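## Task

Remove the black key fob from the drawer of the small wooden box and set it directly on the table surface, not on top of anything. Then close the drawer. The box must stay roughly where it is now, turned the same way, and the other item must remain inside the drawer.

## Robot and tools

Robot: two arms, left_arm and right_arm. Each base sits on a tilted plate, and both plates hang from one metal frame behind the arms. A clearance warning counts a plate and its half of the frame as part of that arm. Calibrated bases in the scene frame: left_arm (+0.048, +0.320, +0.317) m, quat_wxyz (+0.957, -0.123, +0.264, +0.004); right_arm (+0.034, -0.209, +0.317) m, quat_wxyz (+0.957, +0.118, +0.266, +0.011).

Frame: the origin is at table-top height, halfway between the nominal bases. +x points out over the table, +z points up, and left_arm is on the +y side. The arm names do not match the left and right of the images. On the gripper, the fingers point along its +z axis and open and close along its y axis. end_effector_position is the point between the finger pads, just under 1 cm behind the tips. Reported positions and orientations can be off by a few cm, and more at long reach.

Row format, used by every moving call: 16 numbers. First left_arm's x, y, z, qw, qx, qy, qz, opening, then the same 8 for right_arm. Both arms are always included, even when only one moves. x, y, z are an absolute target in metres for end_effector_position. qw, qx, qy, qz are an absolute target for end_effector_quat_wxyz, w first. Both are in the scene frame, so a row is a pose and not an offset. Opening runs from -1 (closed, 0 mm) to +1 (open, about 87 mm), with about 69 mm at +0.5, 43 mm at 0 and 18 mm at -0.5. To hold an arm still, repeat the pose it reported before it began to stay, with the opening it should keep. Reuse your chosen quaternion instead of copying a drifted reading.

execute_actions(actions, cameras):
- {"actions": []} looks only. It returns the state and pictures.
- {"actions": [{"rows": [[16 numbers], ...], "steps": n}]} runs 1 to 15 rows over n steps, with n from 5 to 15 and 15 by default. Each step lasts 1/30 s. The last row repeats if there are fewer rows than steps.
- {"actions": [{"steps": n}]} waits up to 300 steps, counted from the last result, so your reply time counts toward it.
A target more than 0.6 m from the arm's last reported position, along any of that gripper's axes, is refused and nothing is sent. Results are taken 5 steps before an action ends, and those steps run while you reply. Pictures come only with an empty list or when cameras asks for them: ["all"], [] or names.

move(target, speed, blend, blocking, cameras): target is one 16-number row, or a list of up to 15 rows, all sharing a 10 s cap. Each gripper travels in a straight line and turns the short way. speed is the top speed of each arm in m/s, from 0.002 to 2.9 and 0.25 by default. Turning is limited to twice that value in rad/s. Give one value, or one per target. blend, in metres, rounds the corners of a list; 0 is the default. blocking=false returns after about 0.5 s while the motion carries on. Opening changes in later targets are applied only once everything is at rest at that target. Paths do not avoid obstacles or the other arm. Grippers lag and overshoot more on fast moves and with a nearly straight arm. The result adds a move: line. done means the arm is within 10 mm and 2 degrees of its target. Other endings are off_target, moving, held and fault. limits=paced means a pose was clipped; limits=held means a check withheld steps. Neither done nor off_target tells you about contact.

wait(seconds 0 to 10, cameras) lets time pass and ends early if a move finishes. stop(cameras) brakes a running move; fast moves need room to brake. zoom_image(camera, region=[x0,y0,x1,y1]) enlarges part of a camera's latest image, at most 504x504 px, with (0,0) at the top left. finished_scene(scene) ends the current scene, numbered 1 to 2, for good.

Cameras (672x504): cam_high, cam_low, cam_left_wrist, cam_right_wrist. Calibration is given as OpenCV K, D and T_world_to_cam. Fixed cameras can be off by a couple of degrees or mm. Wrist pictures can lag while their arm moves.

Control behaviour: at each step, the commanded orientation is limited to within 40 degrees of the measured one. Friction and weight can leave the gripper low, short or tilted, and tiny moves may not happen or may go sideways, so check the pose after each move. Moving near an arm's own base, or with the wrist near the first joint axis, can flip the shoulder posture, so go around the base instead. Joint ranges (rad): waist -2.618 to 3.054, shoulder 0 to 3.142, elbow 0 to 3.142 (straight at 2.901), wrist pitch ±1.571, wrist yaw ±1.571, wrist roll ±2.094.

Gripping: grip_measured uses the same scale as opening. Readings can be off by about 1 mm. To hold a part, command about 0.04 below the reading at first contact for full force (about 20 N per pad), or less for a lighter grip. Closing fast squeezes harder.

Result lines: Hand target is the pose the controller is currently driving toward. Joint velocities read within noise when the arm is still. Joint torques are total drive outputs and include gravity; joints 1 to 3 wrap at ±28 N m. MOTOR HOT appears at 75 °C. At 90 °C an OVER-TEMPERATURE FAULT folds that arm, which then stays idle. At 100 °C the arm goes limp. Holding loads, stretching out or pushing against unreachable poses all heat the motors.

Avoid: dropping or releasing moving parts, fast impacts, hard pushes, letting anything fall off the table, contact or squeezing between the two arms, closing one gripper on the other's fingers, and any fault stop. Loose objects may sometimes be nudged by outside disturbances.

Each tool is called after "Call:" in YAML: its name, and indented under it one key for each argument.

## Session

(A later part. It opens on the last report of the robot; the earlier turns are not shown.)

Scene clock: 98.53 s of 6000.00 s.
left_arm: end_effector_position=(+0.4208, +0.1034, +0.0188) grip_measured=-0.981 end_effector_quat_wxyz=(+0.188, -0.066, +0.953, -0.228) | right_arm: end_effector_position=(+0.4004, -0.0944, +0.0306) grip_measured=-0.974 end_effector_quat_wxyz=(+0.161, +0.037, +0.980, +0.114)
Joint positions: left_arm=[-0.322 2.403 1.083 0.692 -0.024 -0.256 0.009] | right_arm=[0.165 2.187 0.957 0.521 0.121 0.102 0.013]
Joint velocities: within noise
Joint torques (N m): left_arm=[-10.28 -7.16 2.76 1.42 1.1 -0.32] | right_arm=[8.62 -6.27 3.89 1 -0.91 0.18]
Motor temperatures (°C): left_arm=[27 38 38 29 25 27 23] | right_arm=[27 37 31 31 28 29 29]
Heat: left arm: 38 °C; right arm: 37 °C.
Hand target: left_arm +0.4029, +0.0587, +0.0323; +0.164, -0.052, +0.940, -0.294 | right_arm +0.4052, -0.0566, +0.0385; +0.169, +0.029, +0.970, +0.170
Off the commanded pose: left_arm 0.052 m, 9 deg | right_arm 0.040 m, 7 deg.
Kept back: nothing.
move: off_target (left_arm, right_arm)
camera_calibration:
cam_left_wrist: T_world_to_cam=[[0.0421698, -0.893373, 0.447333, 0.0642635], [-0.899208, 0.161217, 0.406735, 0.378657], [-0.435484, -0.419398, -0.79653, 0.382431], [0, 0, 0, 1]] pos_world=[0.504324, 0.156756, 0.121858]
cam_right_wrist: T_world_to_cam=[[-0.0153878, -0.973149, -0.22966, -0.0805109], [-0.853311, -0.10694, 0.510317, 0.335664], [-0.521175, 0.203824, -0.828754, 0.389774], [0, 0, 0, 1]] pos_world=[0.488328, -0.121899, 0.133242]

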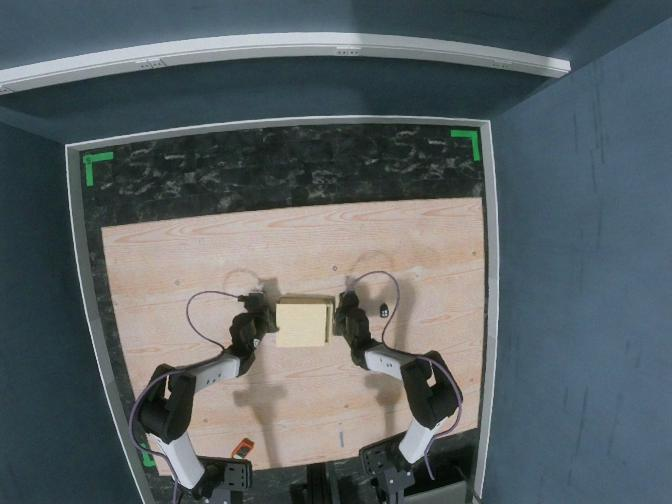

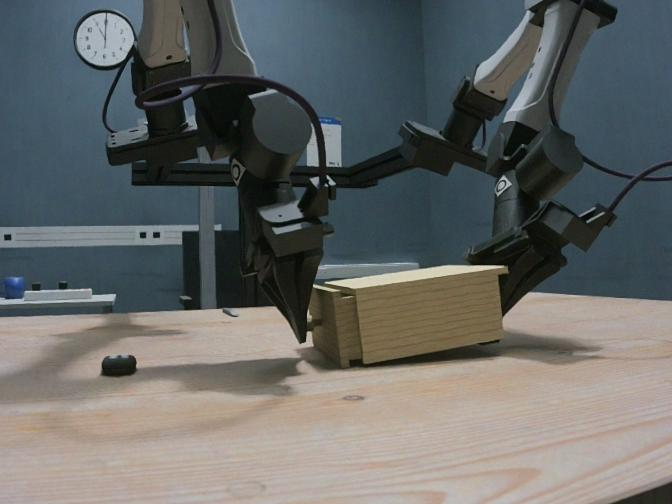

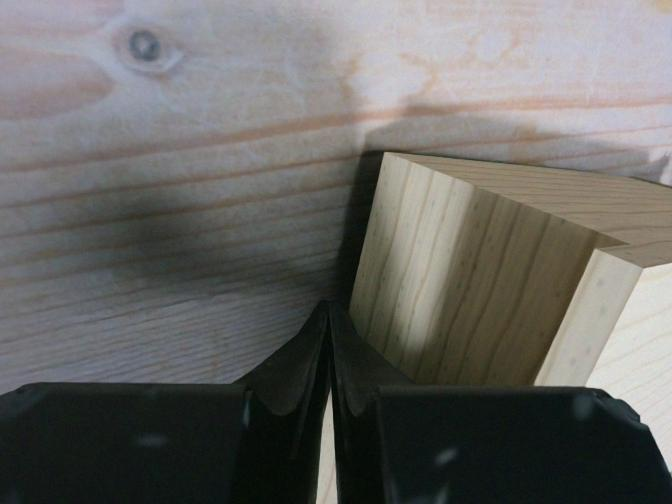

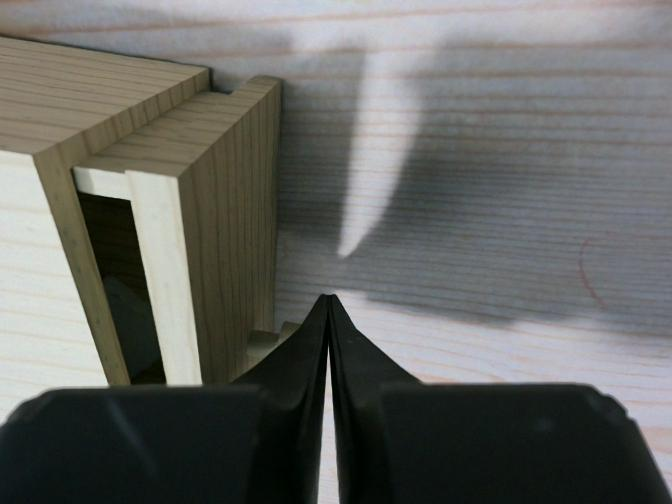

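Call:
move:
  target:
    - [0.418,0.100,0.008,0.16561,-0.05222,0.93923,-0.29614,-0.98,0.404,-0.090,0.036,0.17101,0.03015,0.96985,0.17101,-0.98]
    - [0.416,0.140,0.008,0.16561,-0.05222,0.93923,-0.29614,-0.98,0.404,-0.090,0.036,0.17101,0.03015,0.96985,0.17101,-0.98]
    - [0.408,0.150,0.038,0.16043,-0.06645,0.90985,-0.37687,-0.98,0.404,-0.090,0.036,0.17101,0.03015,0.96985,0.17101,-0.98]
  speed: [0.1,0.07,0.2]

Scene clock: 102.93 s of 6000.00 s.
left_arm: end_effector_position=(+0.3958, +0.1460, +0.0293) grip_measured=-0.981 end_effector_quat_wxyz=(+0.143, -0.067, +0.915, -0.372) | right_arm: end_effector_position=(+0.3952, -0.0914, +0.0306) grip_measured=-0.974 end_effector_quat_wxyz=(+0.155, +0.031, +0.975, +0.158)
Joint positions: left_arm=[-0.093 2.358 0.985 0.689 0.458 -0.19 0.01] | right_arm=[0.13 2.187 0.942 0.531 0.004 0.083 0.013]
Joint velocities: within noise
Joint torques (N m): left_arm=[-2.65 -11.15 0.24 1.43 0.49 0.21] | right_arm=[3.32 -8.84 1.07 1.01 -0.47 -0.22]
Motor temperatures (°C): left_arm=[28 40 38 30 25 27 23] | right_arm=[27 37 31 31 28 29 28]
Heat: left arm: 40 °C; right arm: 37 °C.
Hand target: left_arm +0.4080, +0.1499, +0.0378; +0.160, -0.066, +0.910, -0.377 | right_arm +0.4040, -0.0901, +0.0361; +0.171, +0.030, +0.970, +0.171
Off the commanded pose: left_arm 0.015 m, 2 deg | right_arm 0.010 m, 2 deg.
Kept back: nothing.
move: off_target (left_arm)
camera_calibration:
cam_left_wrist: T_world_to_cam=[[0.0179082, -0.723217, 0.690389, 0.0762664], [-0.861227, 0.339606, 0.378094, 0.304892], [-0.507905, -0.601353, -0.616772, 0.447804], [0, 0, 0, 1]] pos_world=[0.488657, 0.220902, 0.108261]
cam_right_wrist: T_world_to_cam=[[0.00926434, -0.949591, -0.313354, -0.0825922], [-0.846912, -0.174061, 0.502438, 0.32311], [-0.531653, 0.260728, -0.805832, 0.395083], [0, 0, 0, 1]] pos_world=[0.484458, -0.125197, 0.130147]

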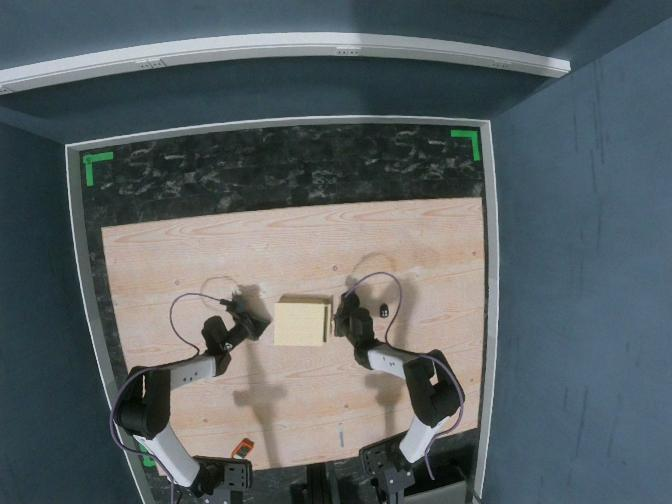

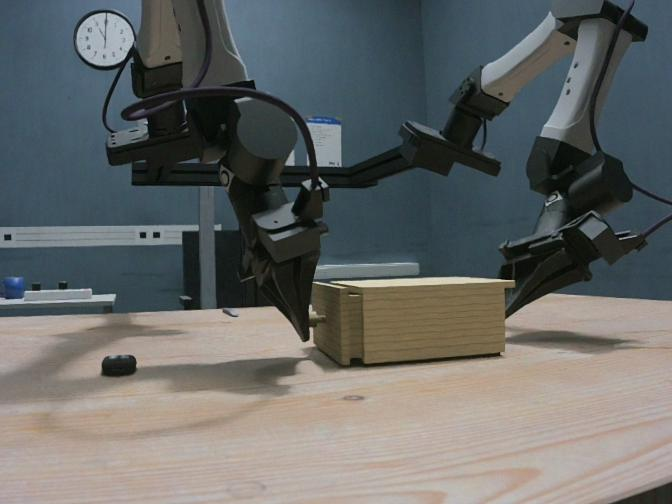

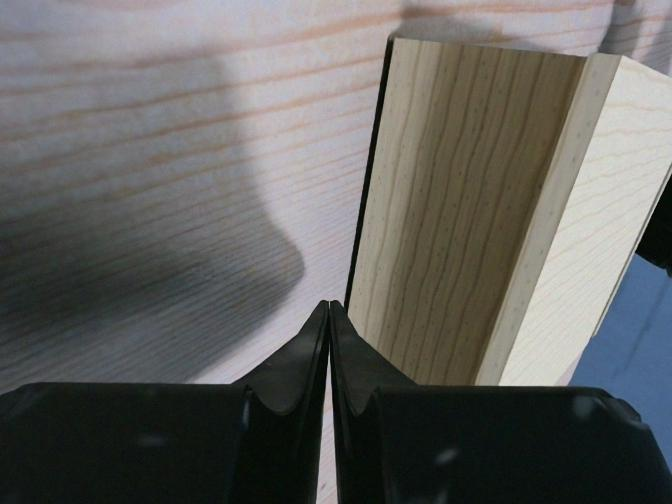

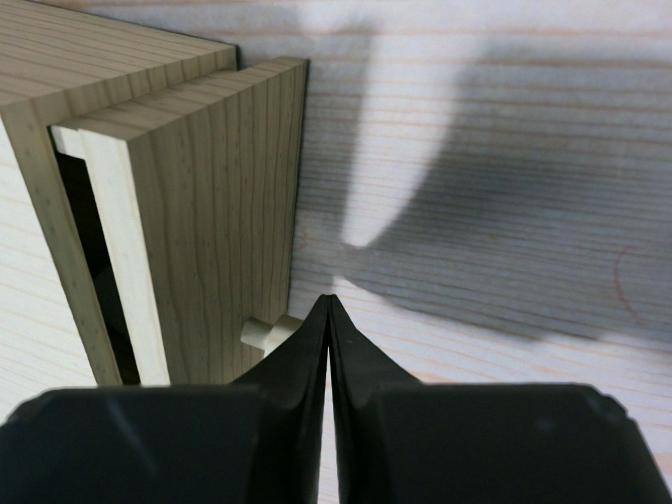

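Call:
move:
  target:
    - [0.404,0.120,0.052,0.16043,-0.06645,0.90985,-0.37687,-0.98,0.405,-0.080,0.038,0.17101,0.03015,0.96985,0.17101,-0.98]
    - [0.398,0.041,0.072,0.16043,-0.06645,0.90985,-0.37687,-0.98,0.406,-0.051,0.042,0.17101,0.03015,0.96985,0.17101,-0.98]
  speed: [0.09,0.08]
  blend: [0.01,0]

Scene clock: 105.53 s of 6000.00 s.
left_arm: end_effector_position=(+0.3992, +0.0865, +0.0471) grip_measured=-0.981 end_effector_quat_wxyz=(+0.169, -0.079, +0.936, -0.300) | right_arm: end_effector_position=(+0.3973, -0.0991, +0.0296) grip_measured=-0.974 end_effector_quat_wxyz=(+0.160, +0.041, +0.982, +0.095)
Joint positions: left_arm=[-0.33 2.345 0.971 0.754 0.113 -0.324 0.009] | right_arm=[0.171 2.187 0.948 0.524 0.165 0.109 0.013]
Joint velocities: within noise
Joint torques (N m): left_arm=[-9.81 -8.62 3.08 1.59 1.3 -0.29] | right_arm=[9.59 -7.77 3.44 0.9 -1.17 0.21]
Motor temperatures (°C): left_arm=[28 41 38 30 25 27 23] | right_arm=[27 38 30 31 28 29 28]
Heat: left arm: 41 °C; right arm: 38 °C.
Hand target: left_arm +0.3959, +0.0443, +0.0735; +0.159, -0.065, +0.911, -0.375 | right_arm +0.4037, -0.0534, +0.0447; +0.169, +0.029, +0.970, +0.169
Off the commanded pose: left_arm 0.052 m, 9 deg | right_arm 0.050 m, 9 deg.
Kept back: nothing.
move: off_target (left_arm, right_arm)
camera_calibration:
cam_left_wrist: T_world_to_cam=[[0.0481542, -0.814537, 0.57811, 0.0220911], [-0.886873, 0.23139, 0.399894, 0.339798], [-0.459497, -0.531967, -0.711248, 0.403843], [0, 0, 0, 1]] pos_world=[0.485858, 0.154199, 0.138578]
cam_right_wrist: T_world_to_cam=[[-0.0309362, -0.980505, -0.194044, -0.0809496], [-0.851837, -0.0756978, 0.518309, 0.335352], [-0.522893, 0.181328, -0.832888, 0.386857], [0, 0, 0, 1]] pos_world=[0.485445, -0.124134, 0.132685]

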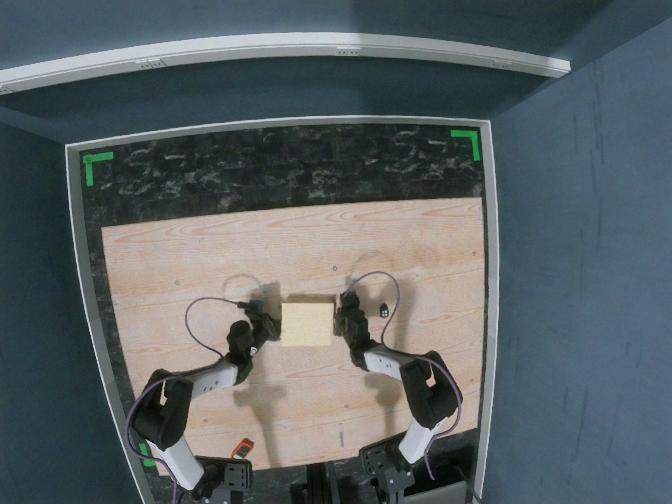

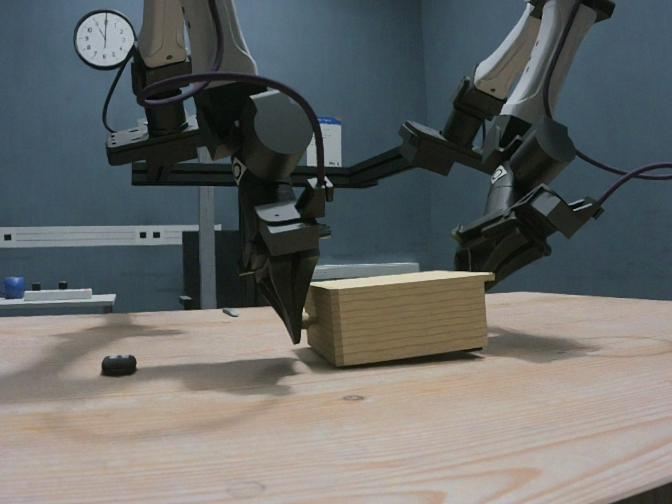

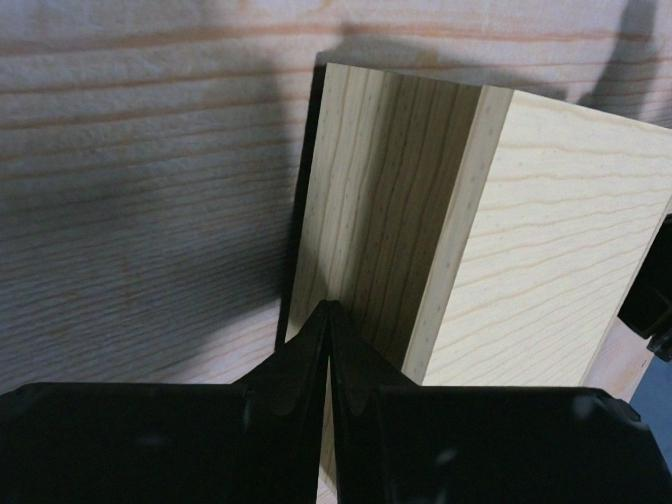

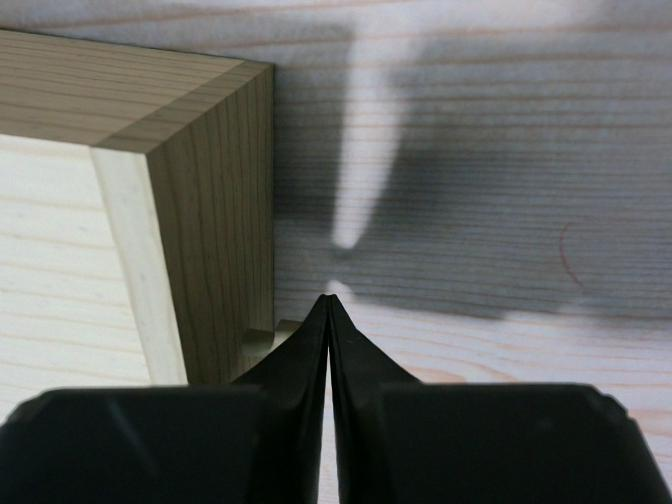

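Call:
move:
  target:
    - [0.404,0.090,0.044,0.16043,-0.06645,0.90985,-0.37687,-0.98,0.404,-0.102,0.034,0.17101,0.03015,0.96985,0.17101,-0.98]
    - [0.404,0.140,0.042,0.16043,-0.06645,0.90985,-0.37687,-0.98,0.406,-0.066,0.039,0.17101,0.03015,0.96985,0.17101,-0.98]
    - [0.400,0.165,0.075,0.16043,-0.06645,0.90985,-0.37687,-0.98,0.404,-0.125,0.036,0.17101,0.03015,0.96985,0.17101,-0.98]
  speed: [0.09,0.09,0.13]

Scene clock: 108.23 s of 6000.00 s.
left_arm: end_effector_position=(+0.3958, +0.1609, +0.0691) grip_measured=-0.981 end_effector_quat_wxyz=(+0.154, -0.070, +0.912, -0.374) | right_arm: end_effector_position=(+0.3876, -0.1215, +0.0235) grip_measured=-0.974 end_effector_quat_wxyz=(+0.148, +0.033, +0.974, +0.168)
Joint positions: left_arm=[-0.082 2.192 0.853 0.68 0.47 -0.192 0.01] | right_arm=[0.035 2.179 0.918 0.531 -0.086 0.03 0.013]
Joint velocities: within noise
Joint torques (N m): left_arm=[-2.29 -10.62 0.42 1.19 0.51 0.31] | right_arm=[2.77 -10.99 0.81 0.75 -0.28 -0.29]
Motor temperatures (°C): left_arm=[28 42 37 30 26 27 23] | right_arm=[27 38 30 31 28 29 28]
Heat: left arm: 42 °C; right arm: 38 °C.
Hand target: left_arm +0.4000, +0.1649, +0.0748; +0.161, -0.067, +0.910, -0.377 | right_arm +0.4040, -0.1250, +0.0356; +0.171, +0.030, +0.970, +0.171
Off the commanded pose: left_arm 0.008 m, 1 deg | right_arm 0.021 m, 3 deg.
Kept back: nothing.
move: off_target (right_arm)
camera_calibration:
cam_left_wrist: T_world_to_cam=[[0.014304, -0.718818, 0.695051, 0.0600285], [-0.873394, 0.329441, 0.35868, 0.292633], [-0.486803, -0.612184, -0.623099, 0.475151], [0, 0, 0, 1]] pos_world=[0.48603, 0.237624, 0.149382]
cam_right_wrist: T_world_to_cam=[[0.00471808, -0.943215, -0.33215, -0.110412], [-0.839342, -0.18429, 0.511411, 0.310646], [-0.543583, 0.276375, -0.79255, 0.399325], [0, 0, 0, 1]] pos_world=[0.478326, -0.157257, 0.120944]

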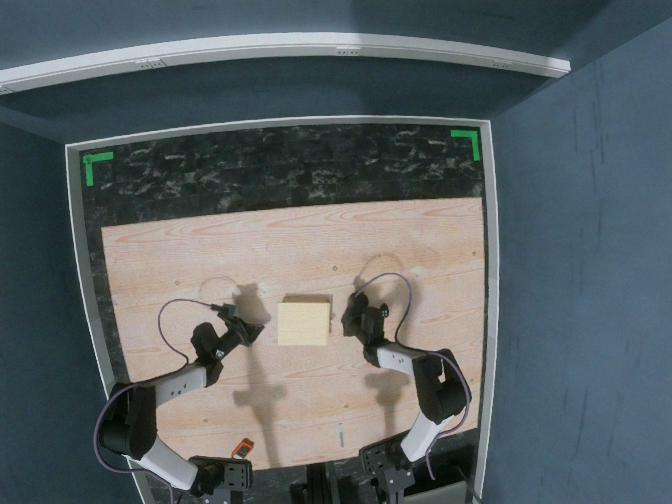

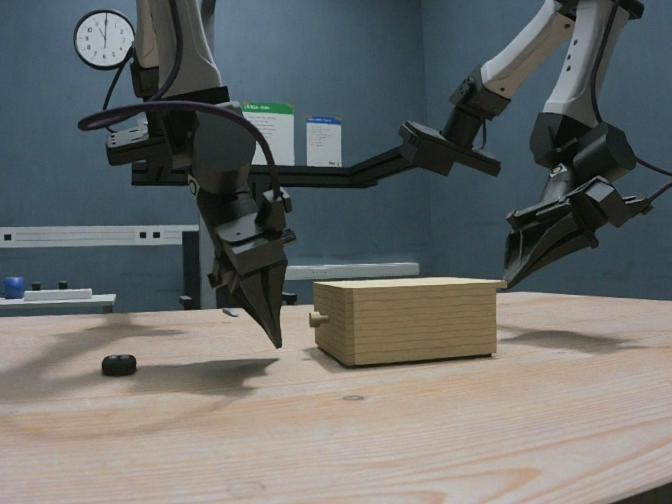

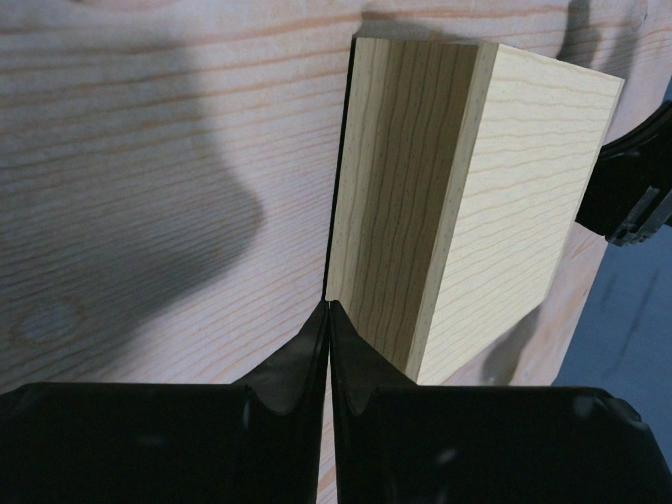

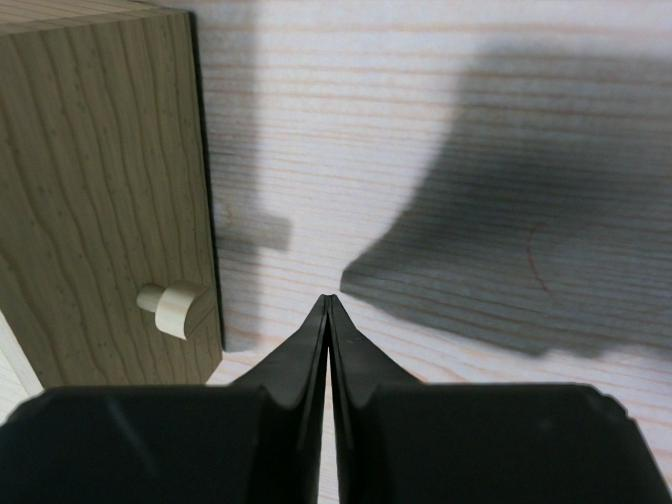

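Call:
zoom_image:
  camera: "cam_low"
  region: [90, 250, 530, 400]

Call:
zoom_image:
  camera: "cam_high"
  region: [260, 280, 400, 360]

Scaled by 1.145 from the camera's 672x504 image, which has a finer 960x720 frame.

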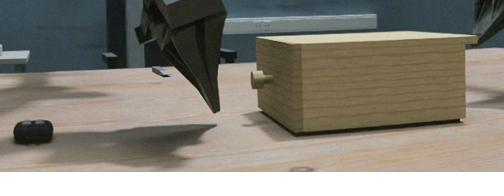

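Scaled by 3.600 from the camera's 672x504 image, which has a finer 960x720 frame.

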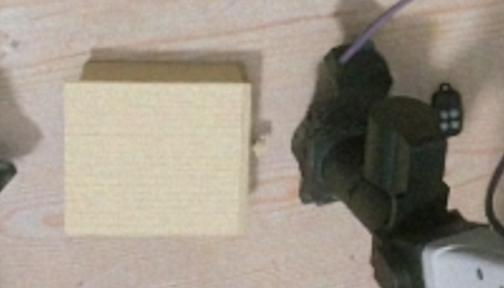

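Call:
finished_scene:
  scene: 1

The scene is finished: the task was done.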